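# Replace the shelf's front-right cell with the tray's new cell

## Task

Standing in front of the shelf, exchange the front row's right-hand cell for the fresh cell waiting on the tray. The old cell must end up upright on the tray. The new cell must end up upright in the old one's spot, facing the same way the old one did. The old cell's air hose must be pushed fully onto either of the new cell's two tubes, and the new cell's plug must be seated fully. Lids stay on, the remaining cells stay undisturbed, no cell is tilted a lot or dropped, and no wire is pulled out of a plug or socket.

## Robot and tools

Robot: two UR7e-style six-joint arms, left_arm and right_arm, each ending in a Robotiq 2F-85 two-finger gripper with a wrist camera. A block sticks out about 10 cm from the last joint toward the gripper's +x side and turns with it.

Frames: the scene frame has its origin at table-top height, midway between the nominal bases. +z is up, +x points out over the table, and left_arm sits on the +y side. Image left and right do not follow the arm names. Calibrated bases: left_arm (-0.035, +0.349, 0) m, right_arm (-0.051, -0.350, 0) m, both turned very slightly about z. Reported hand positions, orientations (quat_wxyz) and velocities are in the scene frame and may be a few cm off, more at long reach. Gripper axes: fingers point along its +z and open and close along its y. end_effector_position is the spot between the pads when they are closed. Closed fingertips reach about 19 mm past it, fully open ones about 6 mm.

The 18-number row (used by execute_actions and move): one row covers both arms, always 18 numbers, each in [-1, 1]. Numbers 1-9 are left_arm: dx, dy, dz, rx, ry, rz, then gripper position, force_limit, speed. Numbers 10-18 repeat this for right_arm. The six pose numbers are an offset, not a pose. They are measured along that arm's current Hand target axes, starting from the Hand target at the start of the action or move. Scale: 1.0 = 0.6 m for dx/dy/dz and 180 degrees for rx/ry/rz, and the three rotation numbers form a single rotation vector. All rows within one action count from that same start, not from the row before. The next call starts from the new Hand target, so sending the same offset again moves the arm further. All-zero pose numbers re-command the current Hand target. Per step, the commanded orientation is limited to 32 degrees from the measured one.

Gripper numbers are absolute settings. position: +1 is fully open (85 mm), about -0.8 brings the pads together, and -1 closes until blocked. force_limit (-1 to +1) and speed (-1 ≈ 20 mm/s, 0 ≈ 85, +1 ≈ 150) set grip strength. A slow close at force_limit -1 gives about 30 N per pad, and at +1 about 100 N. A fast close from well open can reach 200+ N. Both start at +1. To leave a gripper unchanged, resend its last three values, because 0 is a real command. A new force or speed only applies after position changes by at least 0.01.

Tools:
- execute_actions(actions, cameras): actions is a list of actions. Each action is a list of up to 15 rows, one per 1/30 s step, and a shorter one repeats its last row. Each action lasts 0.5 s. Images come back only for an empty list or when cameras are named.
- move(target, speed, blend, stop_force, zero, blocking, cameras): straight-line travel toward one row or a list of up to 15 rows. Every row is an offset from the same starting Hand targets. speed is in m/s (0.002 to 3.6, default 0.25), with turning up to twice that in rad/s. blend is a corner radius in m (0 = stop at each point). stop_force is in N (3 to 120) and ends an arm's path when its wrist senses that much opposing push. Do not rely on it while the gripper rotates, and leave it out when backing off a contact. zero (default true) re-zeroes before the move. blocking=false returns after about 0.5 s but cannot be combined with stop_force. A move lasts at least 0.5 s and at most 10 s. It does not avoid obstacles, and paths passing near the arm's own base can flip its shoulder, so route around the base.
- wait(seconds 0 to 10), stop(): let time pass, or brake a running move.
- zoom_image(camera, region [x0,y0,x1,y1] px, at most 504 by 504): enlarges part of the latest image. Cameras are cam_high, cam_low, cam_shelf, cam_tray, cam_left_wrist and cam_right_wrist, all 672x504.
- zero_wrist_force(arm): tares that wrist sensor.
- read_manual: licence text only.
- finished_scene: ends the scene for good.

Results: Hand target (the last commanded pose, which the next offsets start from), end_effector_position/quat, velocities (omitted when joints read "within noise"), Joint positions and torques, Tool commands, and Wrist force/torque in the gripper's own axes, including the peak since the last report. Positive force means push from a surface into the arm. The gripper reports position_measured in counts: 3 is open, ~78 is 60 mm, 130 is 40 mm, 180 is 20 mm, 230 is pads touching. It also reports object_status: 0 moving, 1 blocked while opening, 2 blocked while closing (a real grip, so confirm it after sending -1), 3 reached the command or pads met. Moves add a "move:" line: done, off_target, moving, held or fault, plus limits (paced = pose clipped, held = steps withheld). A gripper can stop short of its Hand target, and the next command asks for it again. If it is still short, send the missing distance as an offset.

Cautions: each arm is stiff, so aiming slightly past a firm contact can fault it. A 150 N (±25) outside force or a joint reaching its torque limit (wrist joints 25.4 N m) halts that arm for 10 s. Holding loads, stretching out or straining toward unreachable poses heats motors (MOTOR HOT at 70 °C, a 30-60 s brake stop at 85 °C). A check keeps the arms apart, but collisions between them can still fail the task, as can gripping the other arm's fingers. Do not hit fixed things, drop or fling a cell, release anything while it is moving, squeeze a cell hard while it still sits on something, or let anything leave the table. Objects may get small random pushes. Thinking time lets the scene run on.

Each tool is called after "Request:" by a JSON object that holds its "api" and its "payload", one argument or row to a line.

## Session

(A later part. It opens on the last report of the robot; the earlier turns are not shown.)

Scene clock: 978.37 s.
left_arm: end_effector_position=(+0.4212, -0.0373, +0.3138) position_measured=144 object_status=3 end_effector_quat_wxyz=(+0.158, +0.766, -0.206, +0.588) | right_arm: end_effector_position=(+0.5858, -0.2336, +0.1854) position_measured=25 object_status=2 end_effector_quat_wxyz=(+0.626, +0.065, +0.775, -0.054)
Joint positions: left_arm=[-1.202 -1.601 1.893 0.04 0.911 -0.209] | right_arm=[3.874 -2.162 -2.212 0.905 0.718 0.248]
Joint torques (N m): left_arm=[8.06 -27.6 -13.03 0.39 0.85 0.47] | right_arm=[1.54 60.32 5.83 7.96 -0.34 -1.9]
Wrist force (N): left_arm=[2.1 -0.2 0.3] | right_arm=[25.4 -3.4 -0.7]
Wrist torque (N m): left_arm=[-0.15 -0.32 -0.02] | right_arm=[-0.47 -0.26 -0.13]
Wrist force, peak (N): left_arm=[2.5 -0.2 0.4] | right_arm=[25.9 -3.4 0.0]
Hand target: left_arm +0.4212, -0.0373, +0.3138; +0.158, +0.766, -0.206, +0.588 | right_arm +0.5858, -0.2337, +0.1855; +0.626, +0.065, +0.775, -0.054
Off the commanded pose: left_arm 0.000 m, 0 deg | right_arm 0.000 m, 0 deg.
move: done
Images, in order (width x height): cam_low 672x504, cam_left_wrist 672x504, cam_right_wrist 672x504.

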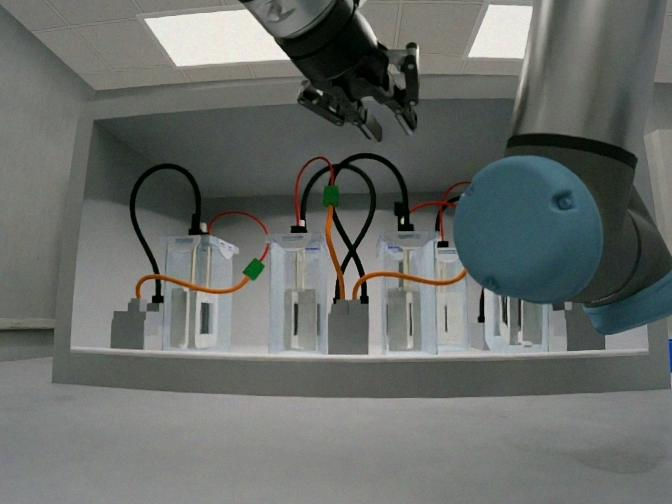

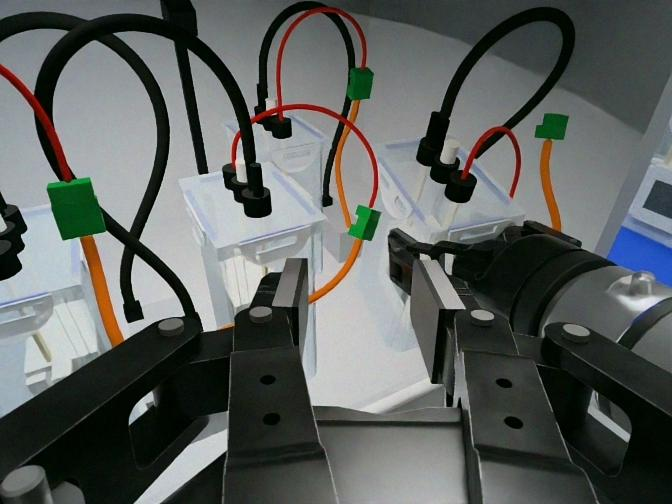

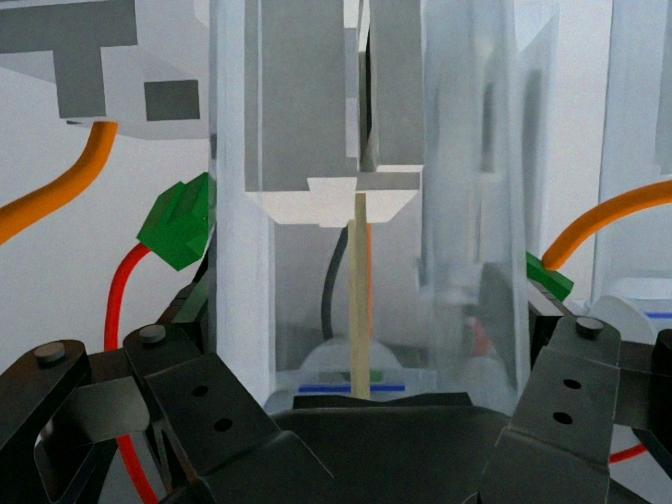

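Request:
{"api": "move", "payload": {
  "target": [0,0,0,0,0,0,-0.12,-0.6,-1,-0.044,0,-0.0096,0,-0.064,0,-1,0.5,-1],
  "speed": 0.05,
  "cameras": ["cam_right_wrist","cam_left_wrist","cam_low","cam_shelf"]
}}

Request:
{"api": "zoom_image", "payload": {
  "camera": "cam_left_wrist",
  "region": [360, 60, 580, 280]
}}

Request:
{"api": "zoom_image", "payload": {
  "camera": "cam_low",
  "region": [360, 150, 660, 400]
}}

Scene clock: 1007.07 s.
left_arm: end_effector_position=(+0.4212, -0.0373, +0.3138) position_measured=144 object_status=3 end_effector_quat_wxyz=(+0.158, +0.766, -0.206, +0.588) | right_arm: end_effector_position=(+0.5858, -0.2336, +0.2125) position_measured=25 object_status=2 end_effector_quat_wxyz=(+0.700, +0.060, +0.709, -0.060)
Joint positions: left_arm=[-1.202 -1.601 1.893 0.04 0.911 -0.209] | right_arm=[3.886 -2.265 -2.136 1.241 0.68 0.012]
Joint torques (N m): left_arm=[7.94 -27.52 -13.39 0.42 0.82 0.53] | right_arm=[6.88 62.22 3.26 2.81 -0.08 2.15]
Wrist force (N): left_arm=[2.4 -0.2 0.6] | right_arm=[25.8 -3.4 -5.1]
Wrist torque (N m): left_arm=[-0.15 -0.38 -0.02] | right_arm=[-0.45 -0.02 -0.12]
Wrist force, peak (N): left_arm=[2.5 -0.5 0.5] | right_arm=[26.2 -3.8 -0.6]
Hand target: left_arm +0.4212, -0.0373, +0.3138; +0.158, +0.766, -0.206, +0.588 | right_arm +0.5857, -0.2336, +0.2125; +0.700, +0.060, +0.709, -0.060
Off the commanded pose: left_arm 0.000 m, 0 deg | right_arm 0.000 m, 0 deg.
move: done
Images, in order (width x height): cam_low 672x504, cam_shelf 672x504, cam_left_wrist 672x504, cam_right_wrist 672x504.

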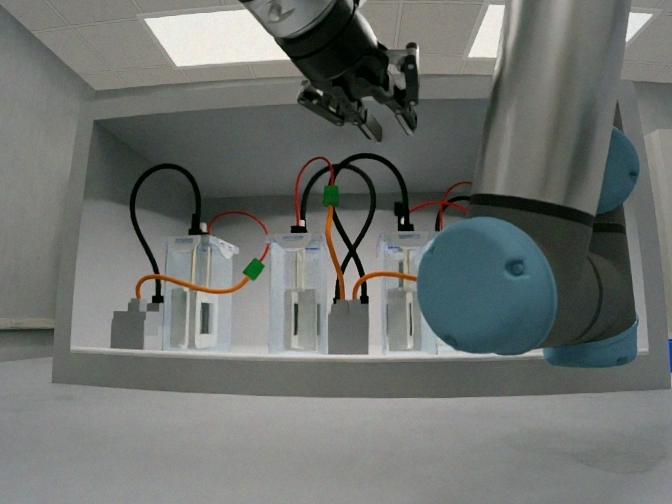

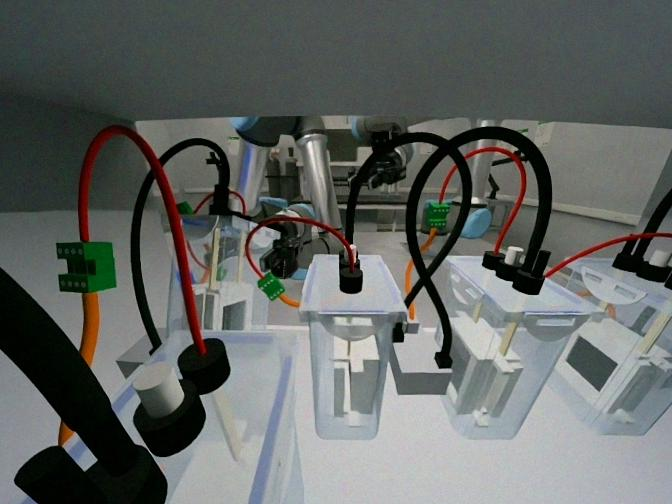

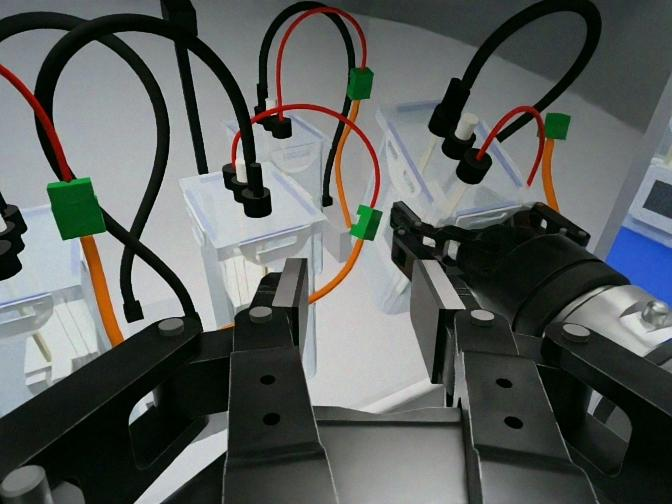

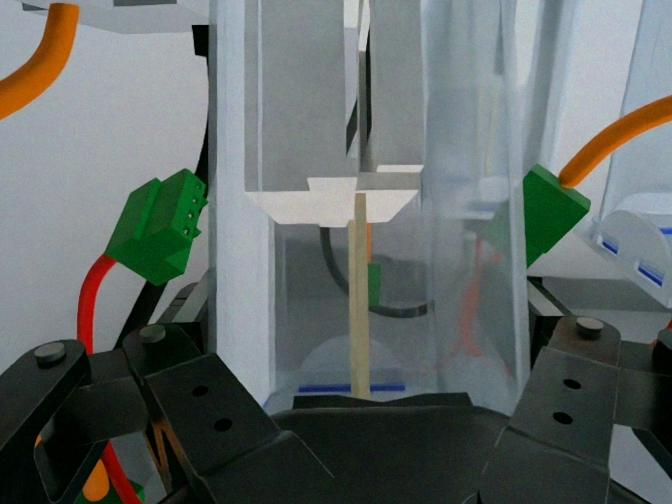

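Scaled by 2.291 from the camera's 672x504 image, which has a finer 960x720 frame.

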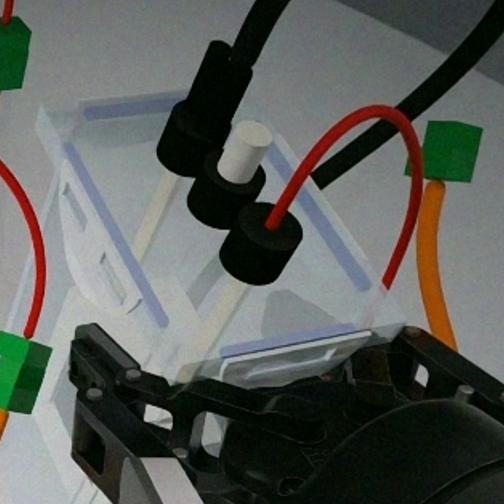

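Scaled by 1.680 from the camera's 672x504 image, which has a finer 960x720 frame.

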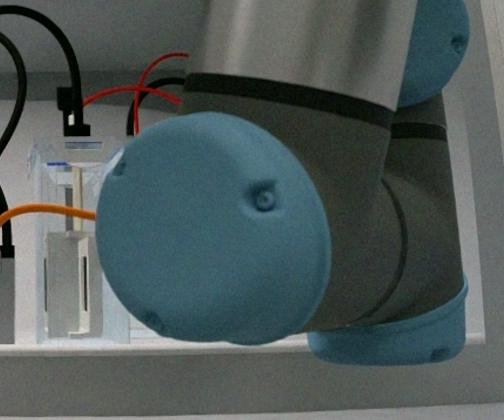

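Request:
{"api": "move", "payload": {
  "target": [0,0,0,0,0,0,-0.12,-0.6,-1,0,0,0,0,0.133,0,-1,0.5,-1],
  "speed": 0.08,
  "cameras": ["cam_right_wrist","cam_left_wrist","cam_low","cam_shelf"]
}}

Request:
{"api": "zoom_image", "payload": {
  "camera": "cam_left_wrist",
  "region": [360, 60, 580, 280]
}}

Request:
{"api": "zoom_image", "payload": {
  "camera": "cam_low",
  "region": [360, 150, 660, 400]
}}

Scene clock: 1018.53 s.
left_arm: end_effector_position=(+0.4212, -0.0373, +0.3138) position_measured=144 object_status=3 end_effector_quat_wxyz=(+0.158, +0.766, -0.206, +0.588) | right_arm: end_effector_position=(+0.5858, -0.2337, +0.2127) position_measured=25 object_status=2 end_effector_quat_wxyz=(+0.538, +0.071, +0.838, -0.047)
Joint positions: left_arm=[-1.202 -1.601 1.893 0.04 0.911 -0.209] | right_arm=[3.842 -1.907 -2.216 0.376 0.82 0.439]
Joint torques (N m): left_arm=[8.36 -27.56 -13.46 0.36 0.93 0.51] | right_arm=[10.02 32.66 17.26 6.13 -3.75 -1.55]
Wrist force (N): left_arm=[2.3 -0.4 0.5] | right_arm=[23.4 -3.5 3.9]
Wrist torque (N m): left_arm=[-0.19 -0.35 -0.02] | right_arm=[-0.45 -0.42 -0.07]
Wrist force, peak (N): left_arm=[2.6 -0.1 0.4] | right_arm=[26.0 -3.2 -5.0]
Hand target: left_arm +0.4212, -0.0373, +0.3138; +0.158, +0.766, -0.206, +0.588 | right_arm +0.5857, -0.2336, +0.2125; +0.538, +0.071, +0.839, -0.047
Off the commanded pose: left_arm 0.000 m, 0 deg | right_arm 0.000 m, 0 deg.
move: done
Images, in order (width x height): cam_low 672x504, cam_shelf 672x504, cam_left_wrist 672x504, cam_right_wrist 672x504.

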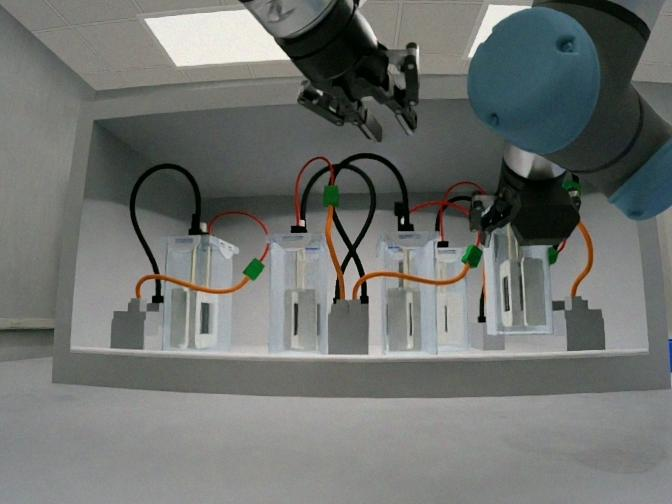

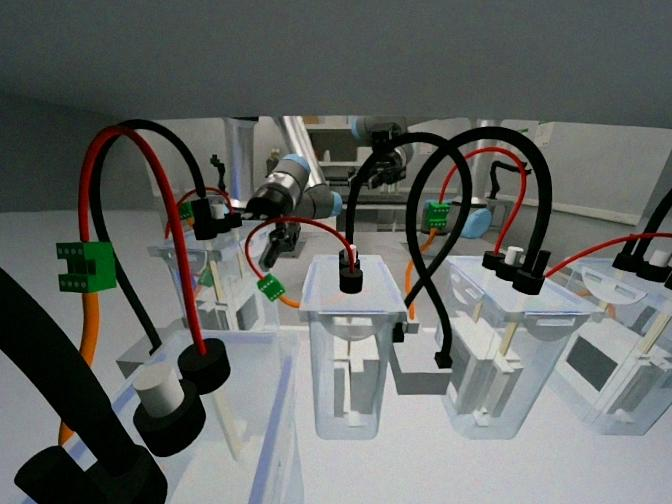

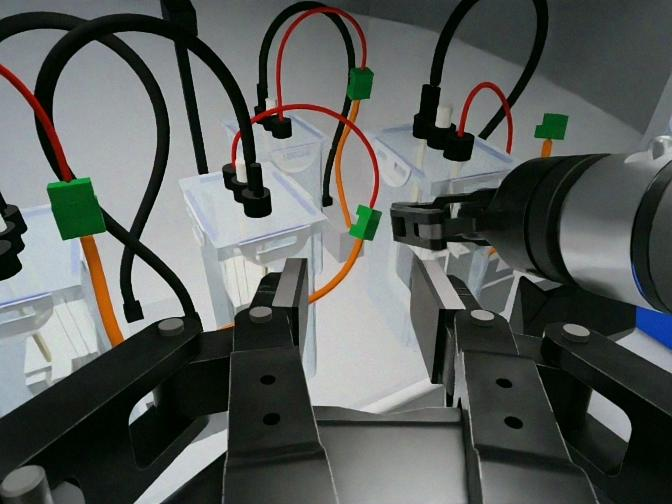

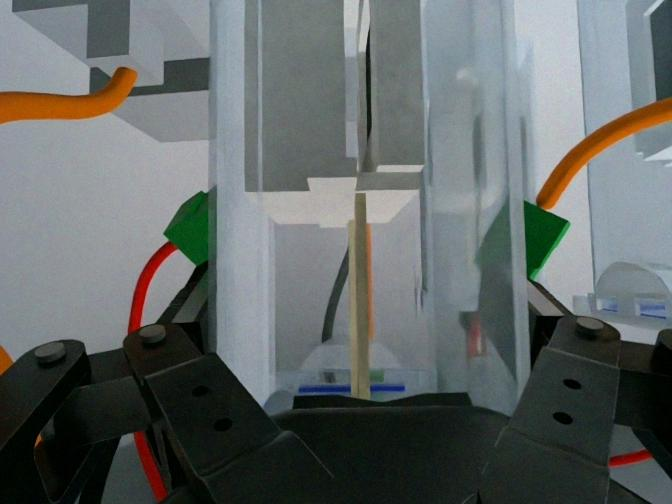

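Scaled by 2.291 from the camera's 672x504 image, which has a finer 960x720 frame.

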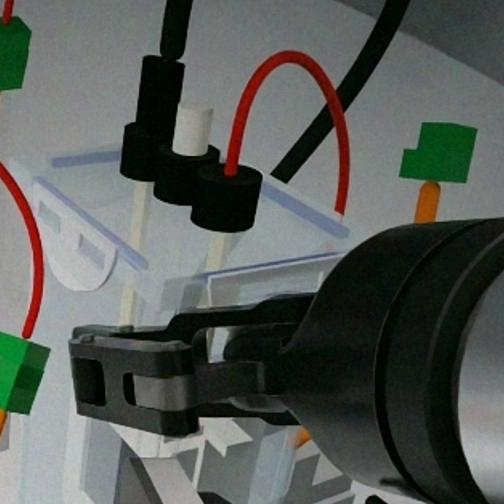

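Scaled by 1.680 from the camera's 672x504 image, which has a finer 960x720 frame.

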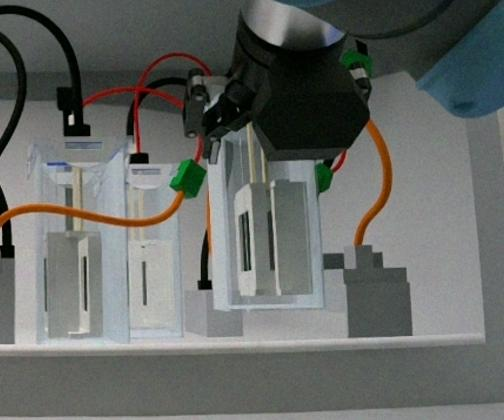

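Request:
{"api": "move", "payload": {
  "target": [0,0,0,0,0,0,-0.12,-0.6,-1,0.0208,-0.0117,-0.0833,-0.0495,0,-0.0228,-1,0.5,-1],
  "speed": 0.06,
  "cameras": ["cam_right_wrist","cam_left_wrist","cam_low","cam_shelf"]
}}

Request:
{"api": "zoom_image", "payload": {
  "camera": "cam_left_wrist",
  "region": [360, 40, 620, 300]
}}

Scene clock: 1028.23 s.
left_arm: end_effector_position=(+0.4212, -0.0373, +0.3138) position_measured=144 object_status=3 end_effector_quat_wxyz=(+0.158, +0.766, -0.206, +0.588) | right_arm: end_effector_position=(+0.5345, -0.2320, +0.2221) position_measured=25 object_status=2 end_effector_quat_wxyz=(+0.540, -0.001, +0.842, -0.001) end_effector_velocity=(+0.001, +0.000, +0.000) end_effector_angular_velocity=(+0.001, +0.000, -0.006)
Joint positions: left_arm=[-1.202 -1.601 1.893 0.04 0.911 -0.209] | right_arm=[3.855 -1.786 -2.376 0.484 0.954 0.328]
Joint velocities: left_arm=[within noise] | right_arm=[0 -0.003 0.004 -0.003 -0.005 0.005]
Joint torques (N m): left_arm=[8.7 -27.61 -13.76 0.46 0.78 0.55] | right_arm=[2.26 25.58 36.6 5.33 -3.66 2.11]
Wrist force (N): left_arm=[2.2 -0.1 0.5] | right_arm=[23.3 -3.2 4.5]
Wrist torque (N m): left_arm=[-0.14 -0.34 -0.02] | right_arm=[-0.37 -0.39 -0.08]
Wrist force, peak (N): left_arm=[2.7 -0.4 0.4] | right_arm=[24.6 -3.1 5.1]
Hand target: left_arm +0.4212, -0.0373, +0.3138; +0.158, +0.766, -0.206, +0.588 | right_arm +0.5346, -0.2320, +0.2220; +0.540, -0.001, +0.842, -0.001
Off the commanded pose: left_arm 0.000 m, 0 deg | right_arm 0.000 m, 0 deg.
move: done
Images, in order (width x height): cam_low 672x504, cam_shelf 672x504, cam_left_wrist 672x504, cam_right_wrist 672x504.

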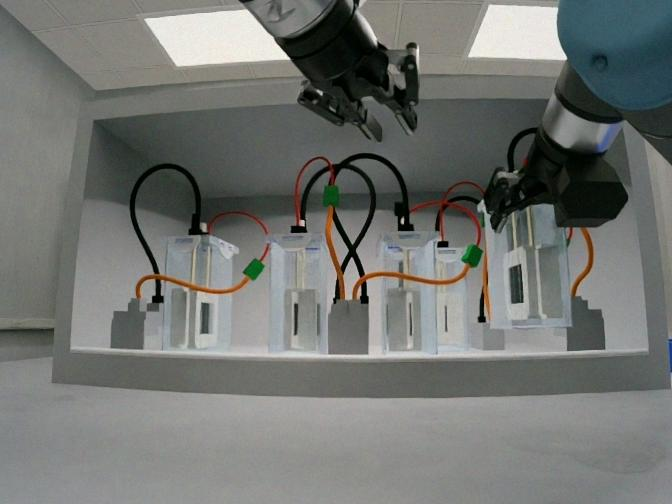

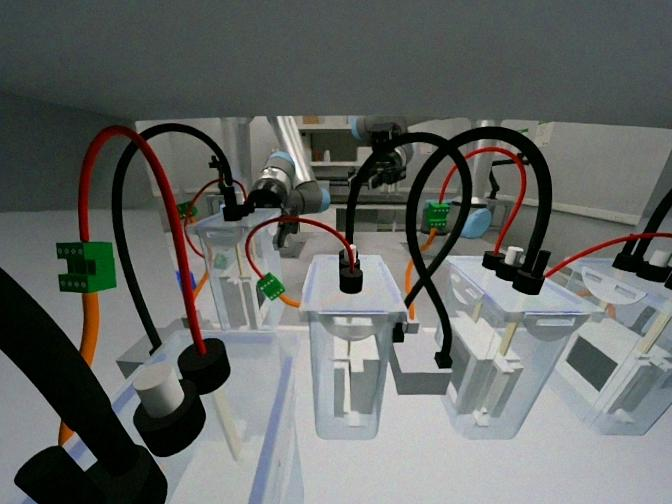

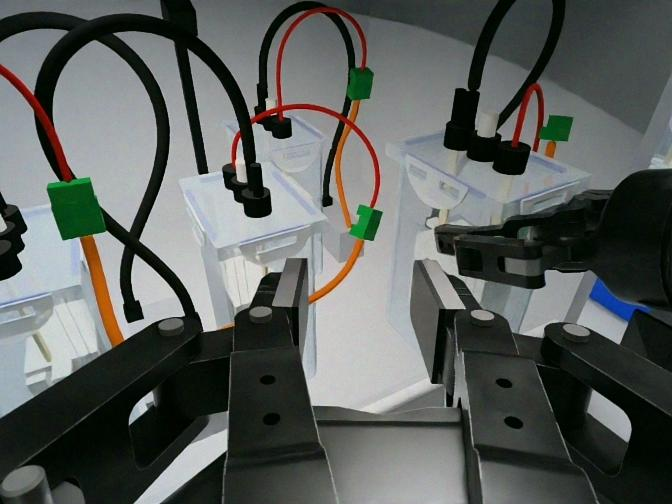

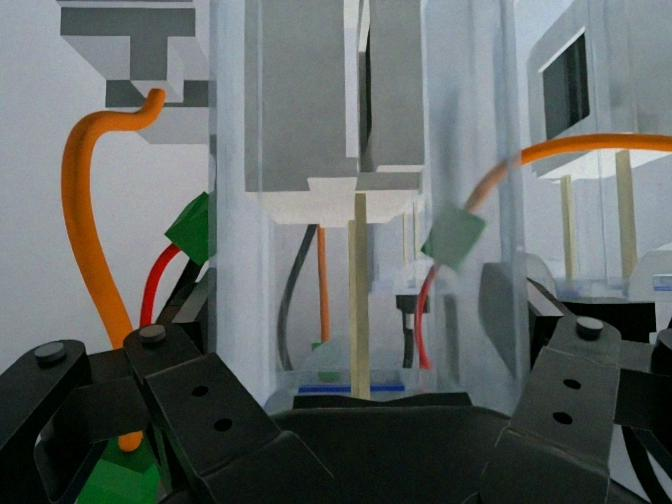

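Scaled by 1.938 from the camera's 672x504 image, which has a finer 960x720 frame.

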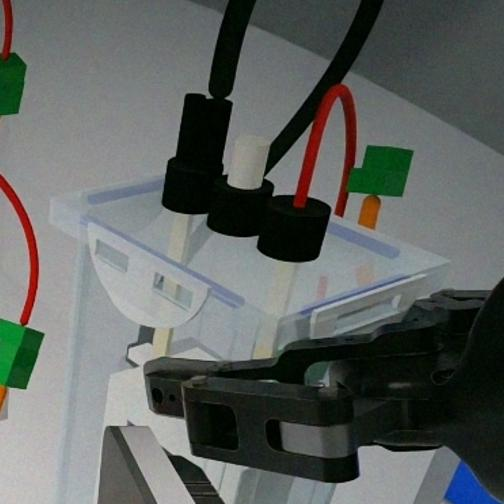

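Request:
{"api": "zoom_image", "payload": {
  "camera": "cam_left_wrist",
  "region": [430, 60, 530, 180]
}}

Request:
{"api": "zoom_image", "payload": {
  "camera": "cam_shelf",
  "region": [180, 130, 300, 250]
}}

Scaled by 4.200 from the camera's 672x504 image, which has a finer 960x720 frame.

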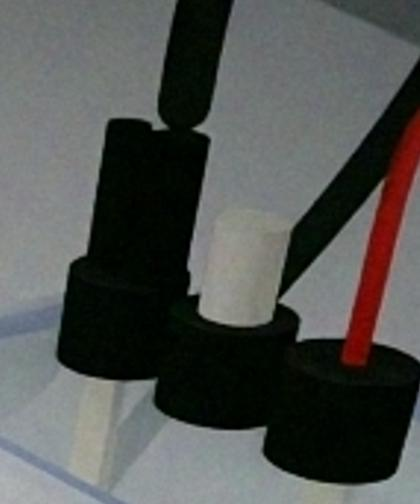

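Scaled by 4.200 from the camera's 672x504 image, which has a finer 960x720 frame.

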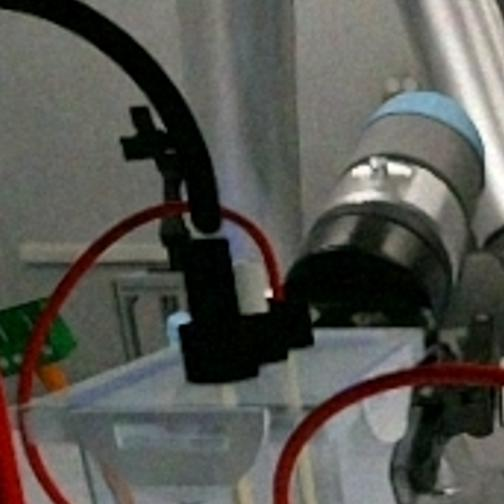

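Request:
{"api": "wait", "payload": {
  "seconds": 0.1,
  "cameras": ["cam_tray","cam_shelf"]
}}

Request:
{"api": "zoom_image", "payload": {
  "camera": "cam_tray",
  "region": [310, 100, 460, 220]
}}

Request:
{"api": "zoom_image", "payload": {
  "camera": "cam_shelf",
  "region": [330, 220, 400, 290]
}}

Scene clock: 1041.47 s.
left_arm: end_effector_position=(+0.4212, -0.0373, +0.3138) position_measured=144 object_status=3 end_effector_quat_wxyz=(+0.158, +0.766, -0.206, +0.588) | right_arm: end_effector_position=(+0.5346, -0.2320, +0.2220) position_measured=25 object_status=2 end_effector_quat_wxyz=(+0.540, -0.001, +0.842, -0.001)
Joint positions: left_arm=[-1.202 -1.601 1.893 0.04 0.911 -0.209] | right_arm=[3.855 -1.786 -2.376 0.484 0.954 0.328]
Joint torques (N m): left_arm=[7.88 -27.34 -13.19 0.42 0.76 0.51] | right_arm=[-8.92 24.85 35.82 5.43 -1.34 2.01]
Wrist force (N): left_arm=[2.2 -0.4 0.6] | right_arm=[23.3 -3.4 4.6]
Wrist torque (N m): left_arm=[-0.19 -0.34 -0.02] | right_arm=[-0.42 -0.41 -0.09]
Wrist force, peak (N): left_arm=[2.6 -0.2 0.5] | right_arm=[23.8 -3.4 4.6]
Hand target: left_arm +0.4212, -0.0373, +0.3138; +0.158, +0.766, -0.206, +0.588 | right_arm +0.5346, -0.2320, +0.2220; +0.540, -0.001, +0.842, -0.001
Tool commands: left_gripper/position=-0.12 left_gripper/force_limit=-0.6 left_gripper/speed=-1.0 right_gripper/position=-1.0 right_gripper/force_limit=+0.5 right_gripper/speed=-1.0
Off the commanded pose: left_arm 0.000 m, 0 deg | right_arm 0.000 m, 0 deg.
wait: 0.10 s; at rest from the start
Images, in order (width x height): cam_shelf 672x504, cam_tray 672x504.

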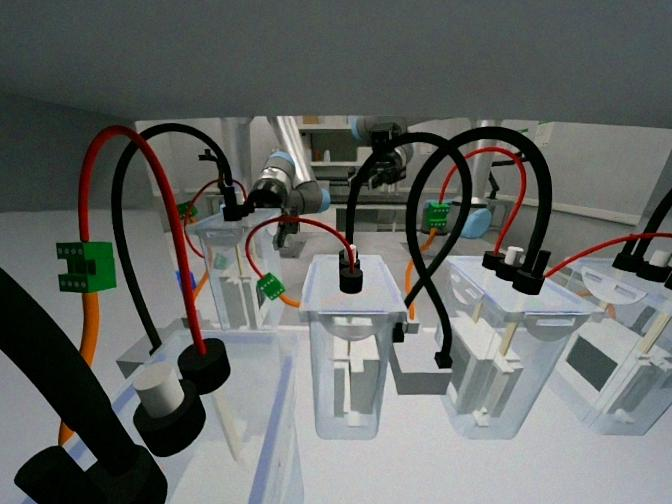

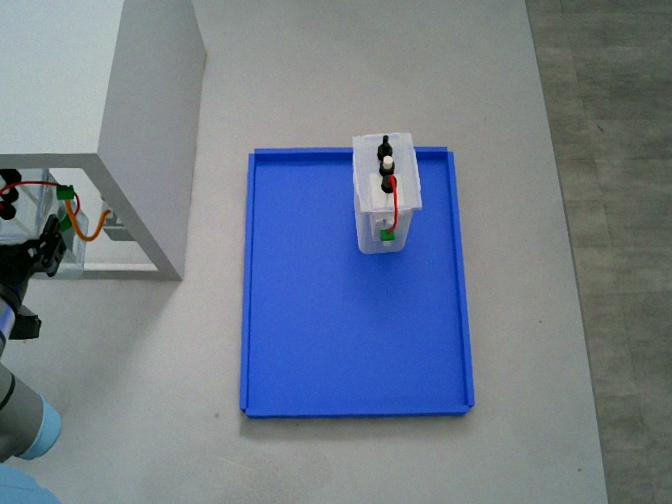

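Scaled by 3.360 from the camera's 672x504 image, which has a finer 960x720 frame.

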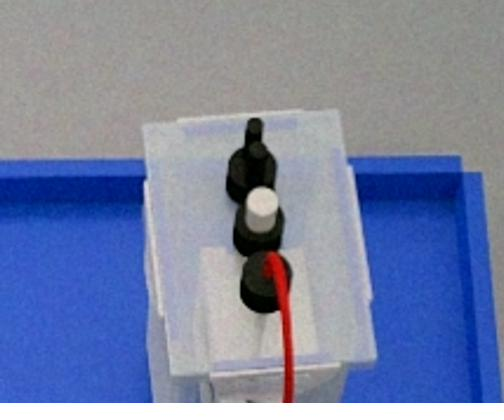

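Scaled by 7.200 from the camera's 672x504 image, which has a finer 960x720 frame.

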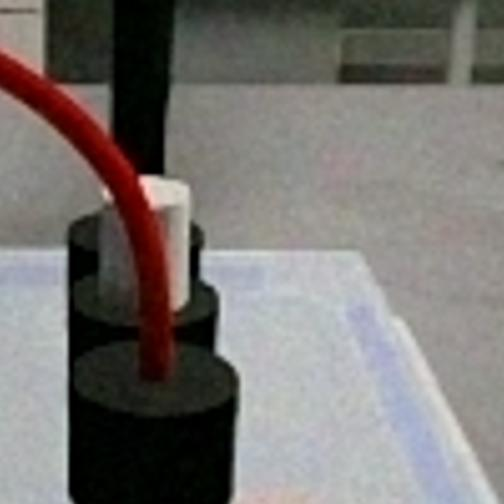

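Request:
{"api": "move", "payload": {
  "target": [0.1705,0.1505,0.140,0,-0.0556,0,-0.12,-0.6,-1,0,0,0,0,0,0,-1,0.5,-1],
  "speed": 0.15,
  "cameras": ["cam_right_wrist","cam_left_wrist","cam_shelf","cam_high"]
}}

Request:
{"api": "zoom_image", "payload": {
  "camera": "cam_left_wrist",
  "region": [200, 100, 460, 360]
}}

Scene clock: 1060.83 s.
left_arm: end_effector_position=(+0.4690, -0.1693, +0.3910) position_measured=144 object_status=3 end_effector_quat_wxyz=(+0.140, +0.814, -0.219, +0.519) | right_arm: end_effector_position=(+0.5346, -0.2320, +0.2220) position_measured=25 object_status=2 end_effector_quat_wxyz=(+0.540, -0.001, +0.842, -0.001)
Joint positions: left_arm=[-1.185 -1.225 1.167 0.594 0.973 -0.323] | right_arm=[3.855 -1.786 -2.376 0.484 0.954 0.328]
Joint torques (N m): left_arm=[-4.65 -27.53 -29.77 1.44 -2.89 0.89] | right_arm=[-7.12 25.4 36.15 5.23 -1.88 2.24]
Wrist force (N): left_arm=[2.5 0.3 0.3] | right_arm=[23.4 -3.3 4.7]
Wrist torque (N m): left_arm=[-0.03 -0.40 0.06] | right_arm=[-0.39 -0.43 -0.09]
Wrist force, peak (N): left_arm=[4.1 1.2 1.0] | right_arm=[23.8 -3.5 4.6]
Hand target: left_arm +0.4690, -0.1693, +0.3910; +0.140, +0.814, -0.219, +0.519 | right_arm +0.5346, -0.2320, +0.2220; +0.540, -0.001, +0.842, -0.001
Off the commanded pose: left_arm 0.000 m, 0 deg | right_arm 0.000 m, 0 deg.
move: done
Images, in order (width x height): cam_high 672x504, cam_shelf 672x504, cam_left_wrist 672x504, cam_right_wrist 672x504.

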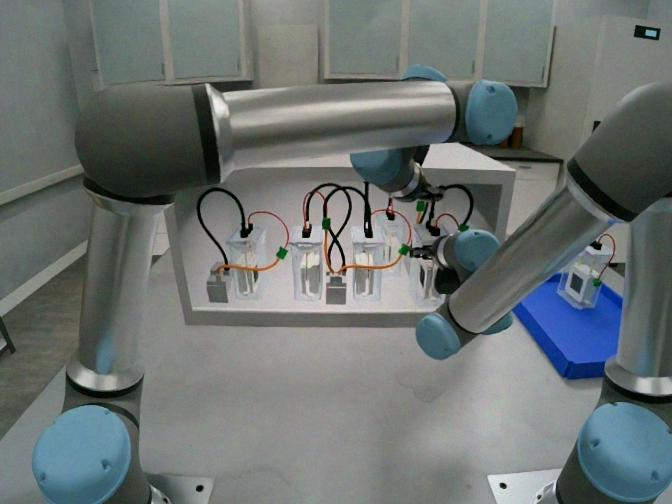

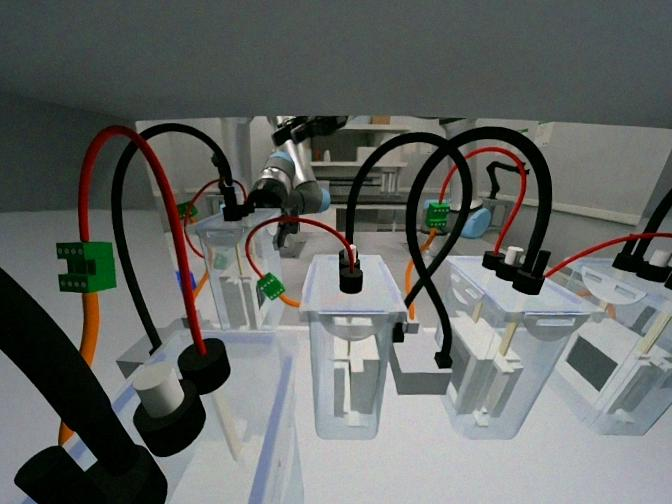

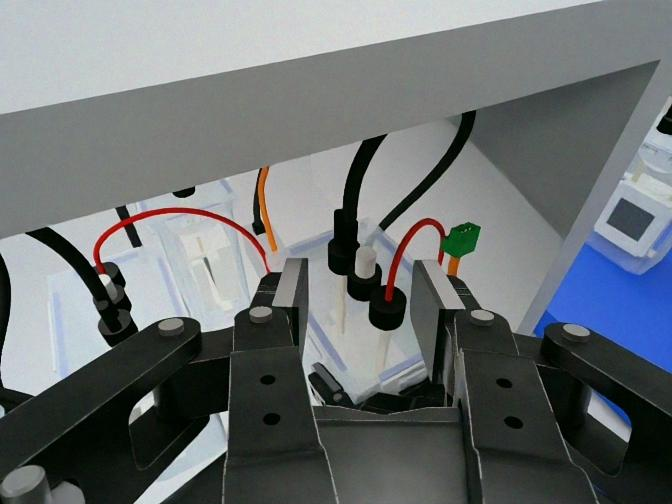

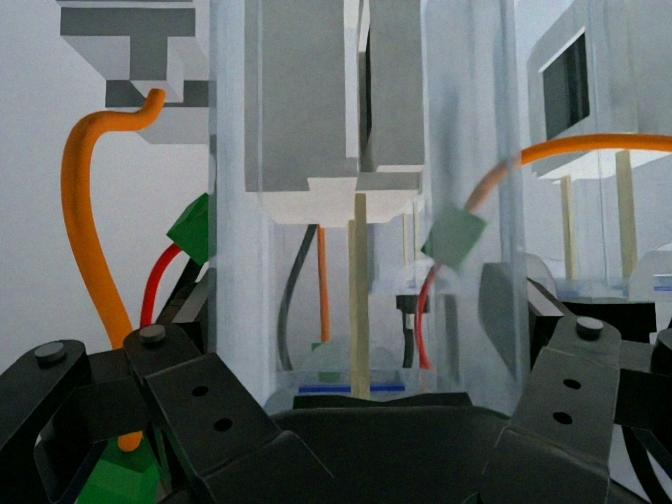

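Scaled by 1.938 from the camera's 672x504 image, which has a finer 960x720 frame.

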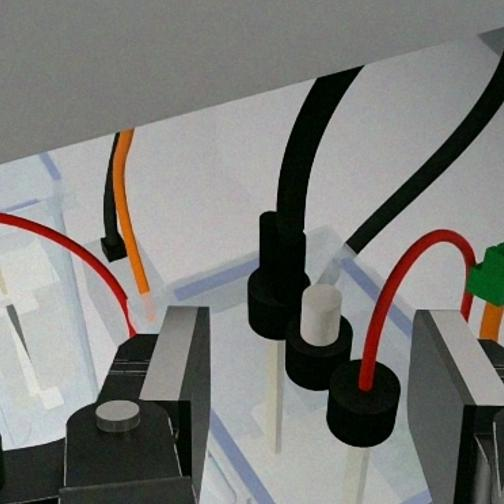

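Request:
{"api": "move", "payload": {
  "target": [-0.0244,0.0333,-0.0523,0,0,0,-0.12,-0.6,-1,0.0279,0,-0.0605,0,0,0,-1,0.5,-1],
  "speed": 0.05,
  "cameras": ["cam_left_wrist","cam_high"]
}}

Request:
{"api": "zoom_image", "payload": {
  "camera": "cam_left_wrist",
  "region": [260, 140, 440, 320]
}}

Scene clock: 1076.03 s.
left_arm: end_effector_position=(+0.4290, -0.1692, +0.3909) position_measured=144 object_status=3 end_effector_quat_wxyz=(+0.139, +0.814, -0.219, +0.519) end_effector_velocity=(+0.001, -0.001, +0.000) end_effector_angular_velocity=(-0.001, +0.000, -0.003) | right_arm: end_effector_position=(+0.4946, -0.2320, +0.2219) position_measured=25 object_status=2 end_effector_quat_wxyz=(+0.540, -0.001, +0.842, -0.001) end_effector_velocity=(+0.002, +0.001, +0.000) end_effector_angular_velocity=(-0.002, +0.001, +0.003)
Joint positions: left_arm=[-1.265 -1.279 1.243 0.602 0.905 -0.375] | right_arm=[3.936 -1.7 -2.484 0.474 0.884 0.383]
Joint velocities: left_arm=[0.002 0.002 -0.003 -0.001 0.005 0.003] | right_arm=[-0.004 -0.004 0.005 0 0.006 -0.005]
Joint torques (N m): left_arm=[8.78 -25.74 -29.53 -1.28 1.03 1.09] | right_arm=[-7.54 19.61 35.15 7.49 -1.22 -1.91]
Wrist force (N): left_arm=[2.4 0.1 0.3] | right_arm=[23.3 -3.4 4.8]
Wrist torque (N m): left_arm=[-0.05 -0.38 0.05] | right_arm=[-0.40 -0.38 -0.09]
Wrist force, peak (N): left_arm=[2.6 -0.3 0.8] | right_arm=[24.6 -3.3 3.0]
Hand target: left_arm +0.4290, -0.1693, +0.3909; +0.140, +0.814, -0.219, +0.519 | right_arm +0.4946, -0.2320, +0.2219; +0.540, -0.001, +0.842, -0.001
Off the commanded pose: left_arm 0.000 m, 0 deg | right_arm 0.000 m, 0 deg.
move: done
Images, in order (width x height): cam_high 672x504, cam_left_wrist 672x504.

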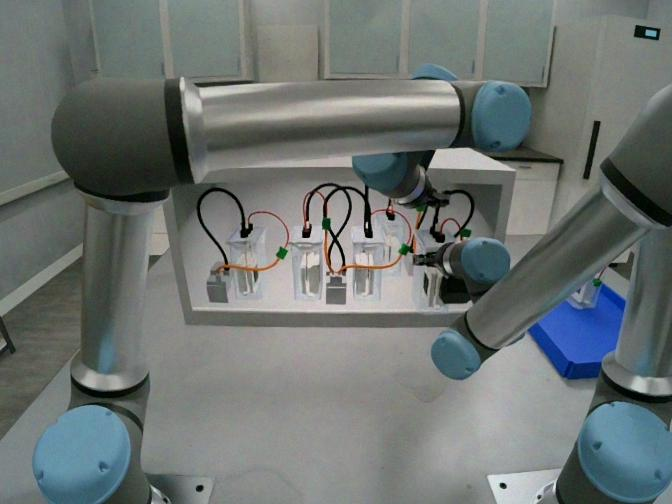

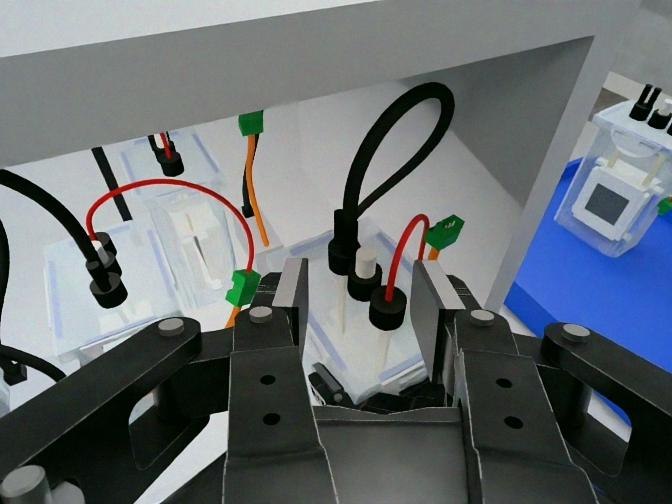

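Scaled by 2.800 from the camera's 672x504 image, which has a finer 960x720 frame.

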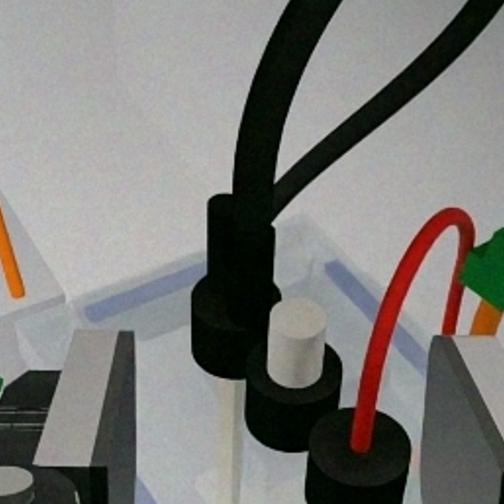

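Request:
{"api": "move", "payload": {
  "target": [0,0,0.236,0,0,0,-0.12,-0.6,-1,0,0,0,0,0,0,-1,0.5,-1],
  "speed": 0.06,
  "stop_force": 6,
  "cameras": ["cam_left_wrist","cam_shelf"]
}}

Request:
{"api": "zoom_image", "payload": {
  "camera": "cam_left_wrist",
  "region": [260, 180, 440, 360]
}}

Request:
{"api": "zoom_image", "payload": {
  "camera": "cam_shelf",
  "region": [180, 130, 300, 250]
}}

Scene clock: 1084.53 s.
left_arm: end_effector_position=(+0.5401, -0.2336, +0.3312) position_measured=144 object_status=3 end_effector_quat_wxyz=(+0.140, +0.814, -0.219, +0.519) | right_arm: end_effector_position=(+0.4946, -0.2320, +0.2219) position_measured=25 object_status=2 end_effector_quat_wxyz=(+0.540, -0.001, +0.842, -0.001)
Joint positions: left_arm=[-1.111 -0.974 0.942 0.544 1.037 -0.279] | right_arm=[3.936 -1.701 -2.484 0.474 0.884 0.382]
Joint torques (N m): left_arm=[-10.09 -43.33 -18.78 -1.85 -2.72 -1.47] | right_arm=[-7.82 19.64 34.57 8.75 -1.31 -1.97]
Wrist force (N): left_arm=[2.4 0.1 0.1] | right_arm=[23.7 -3.1 4.7]
Wrist torque (N m): left_arm=[-0.06 -0.39 -0.09] | right_arm=[-0.38 -0.39 -0.08]
Wrist force, peak (N): left_arm=[2.4 0.2 1.3] | right_arm=[24.0 -3.1 4.7]
Hand target: left_arm +0.5401, -0.2336, +0.3312; +0.140, +0.814, -0.219, +0.519 | right_arm +0.4946, -0.2320, +0.2219; +0.540, -0.001, +0.842, -0.001
Off the commanded pose: left_arm 0.000 m, 0 deg | right_arm 0.000 m, 0 deg.
move: done
Images, in order (width x height): cam_shelf 672x504, cam_left_wrist 672x504.

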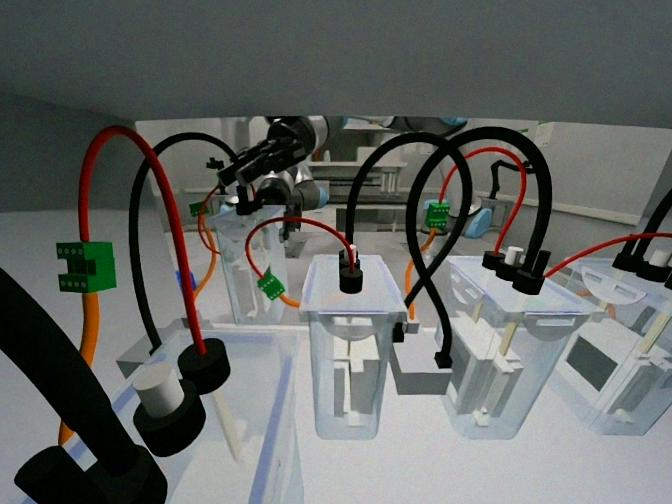

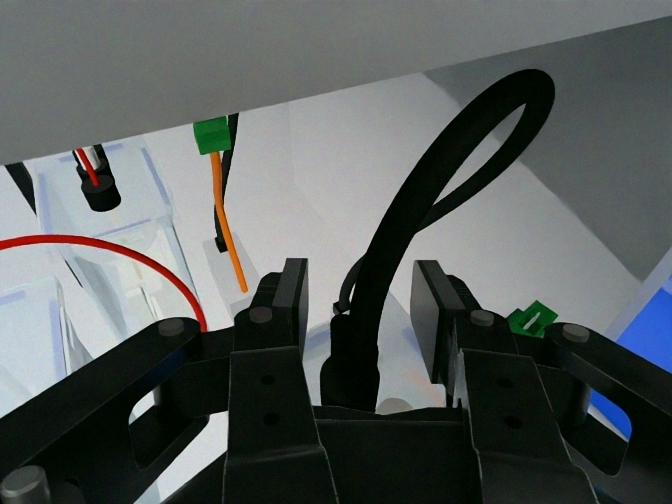

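Scaled by 2.800 from the camera's 672x504 image, which has a finer 960x720 frame.

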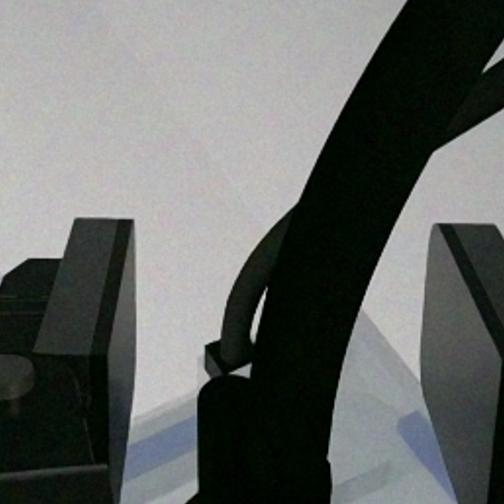

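Scaled by 4.200 from the camera's 672x504 image, which has a finer 960x720 frame.

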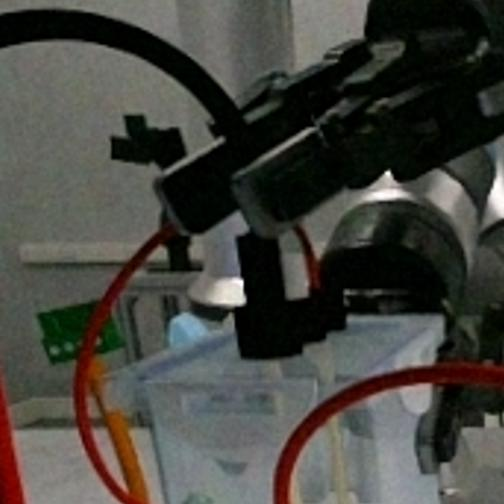

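Request:
{"api": "move", "payload": {
  "target": [0,0,0,0,0,0,-1,0.5,-1,0,0,0,0,0,0,-1,0.5,-1],
  "cameras": ["cam_left_wrist","cam_shelf"]
}}

Request:
{"api": "zoom_image", "payload": {
  "camera": "cam_left_wrist",
  "region": [260, 180, 440, 440]
}}

Request:
{"api": "zoom_image", "payload": {
  "camera": "cam_shelf",
  "region": [180, 130, 300, 250]
}}

Scene clock: 1093.97 s.
left_arm: end_effector_position=(+0.5401, -0.2336, +0.3312) position_measured=215 object_status=0 end_effector_quat_wxyz=(+0.140, +0.814, -0.219, +0.519) | right_arm: end_effector_position=(+0.4946, -0.2320, +0.2219) position_measured=25 object_status=2 end_effector_quat_wxyz=(+0.540, -0.001, +0.842, -0.001)
Joint positions: left_arm=[-1.111 -0.974 0.942 0.544 1.037 -0.279] | right_arm=[3.936 -1.701 -2.484 0.474 0.884 0.382]
Joint torques (N m): left_arm=[-10.34 -40.91 -19.52 2.07 2.43 -1.06] | right_arm=[-6.74 32.56 34.92 8.74 -3.76 -1.96]
Wrist force (N): left_arm=[13.0 -2.1 -3.8] | right_arm=[33.7 -4.9 7.3]
Wrist torque (N m): left_arm=[0.02 -0.54 0.00] | right_arm=[-0.36 -0.08 0.11]
Wrist force, peak (N): left_arm=[13.0 -2.1 -3.8] | right_arm=[33.8 -4.7 7.1]
Hand target: left_arm +0.5401, -0.2336, +0.3312; +0.140, +0.814, -0.219, +0.519 | right_arm +0.4946, -0.2320, +0.2219; +0.540, -0.001, +0.842, -0.001
Off the commanded pose: left_arm 0.000 m, 0 deg | right_arm 0.000 m, 0 deg.
move: done
Images, in order (width x height): cam_shelf 672x504, cam_left_wrist 672x504.

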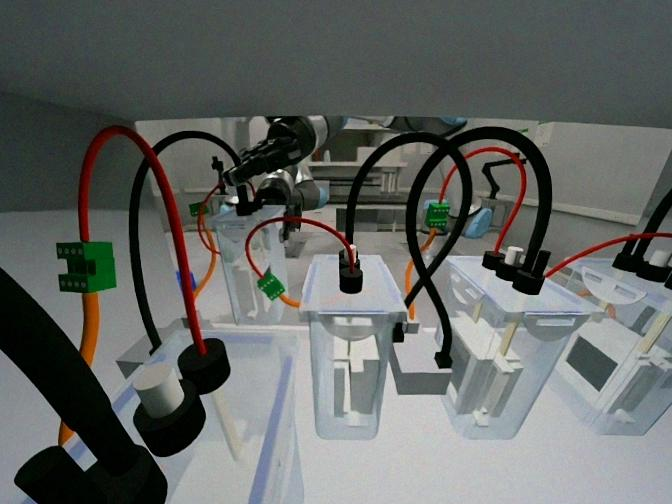

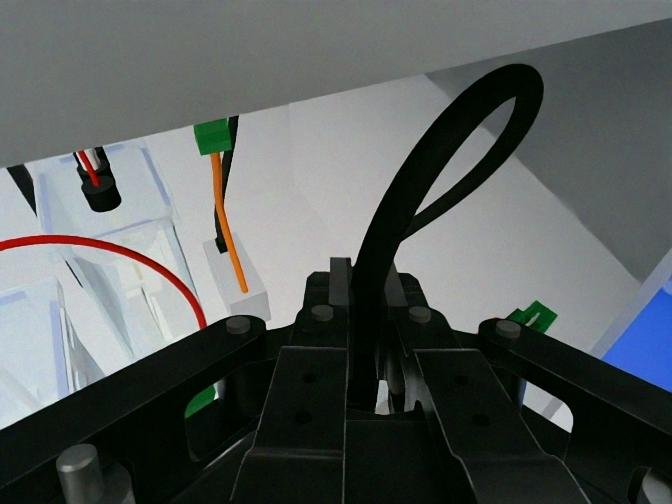

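Scaled by 1.938 from the camera's 672x504 image, which has a finer 960x720 frame.

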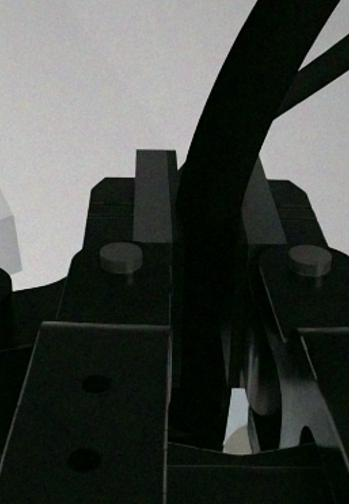

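Scaled by 4.200 from the camera's 672x504 image, which has a finer 960x720 frame.

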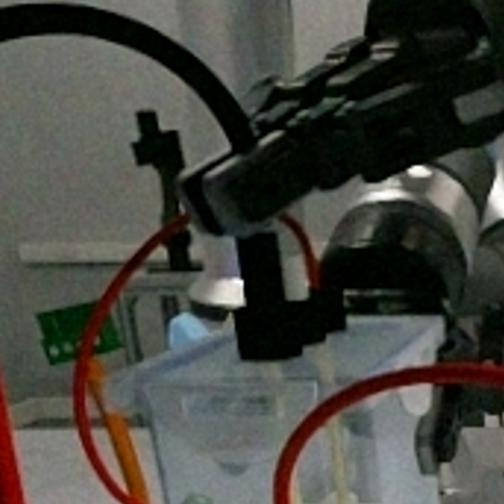

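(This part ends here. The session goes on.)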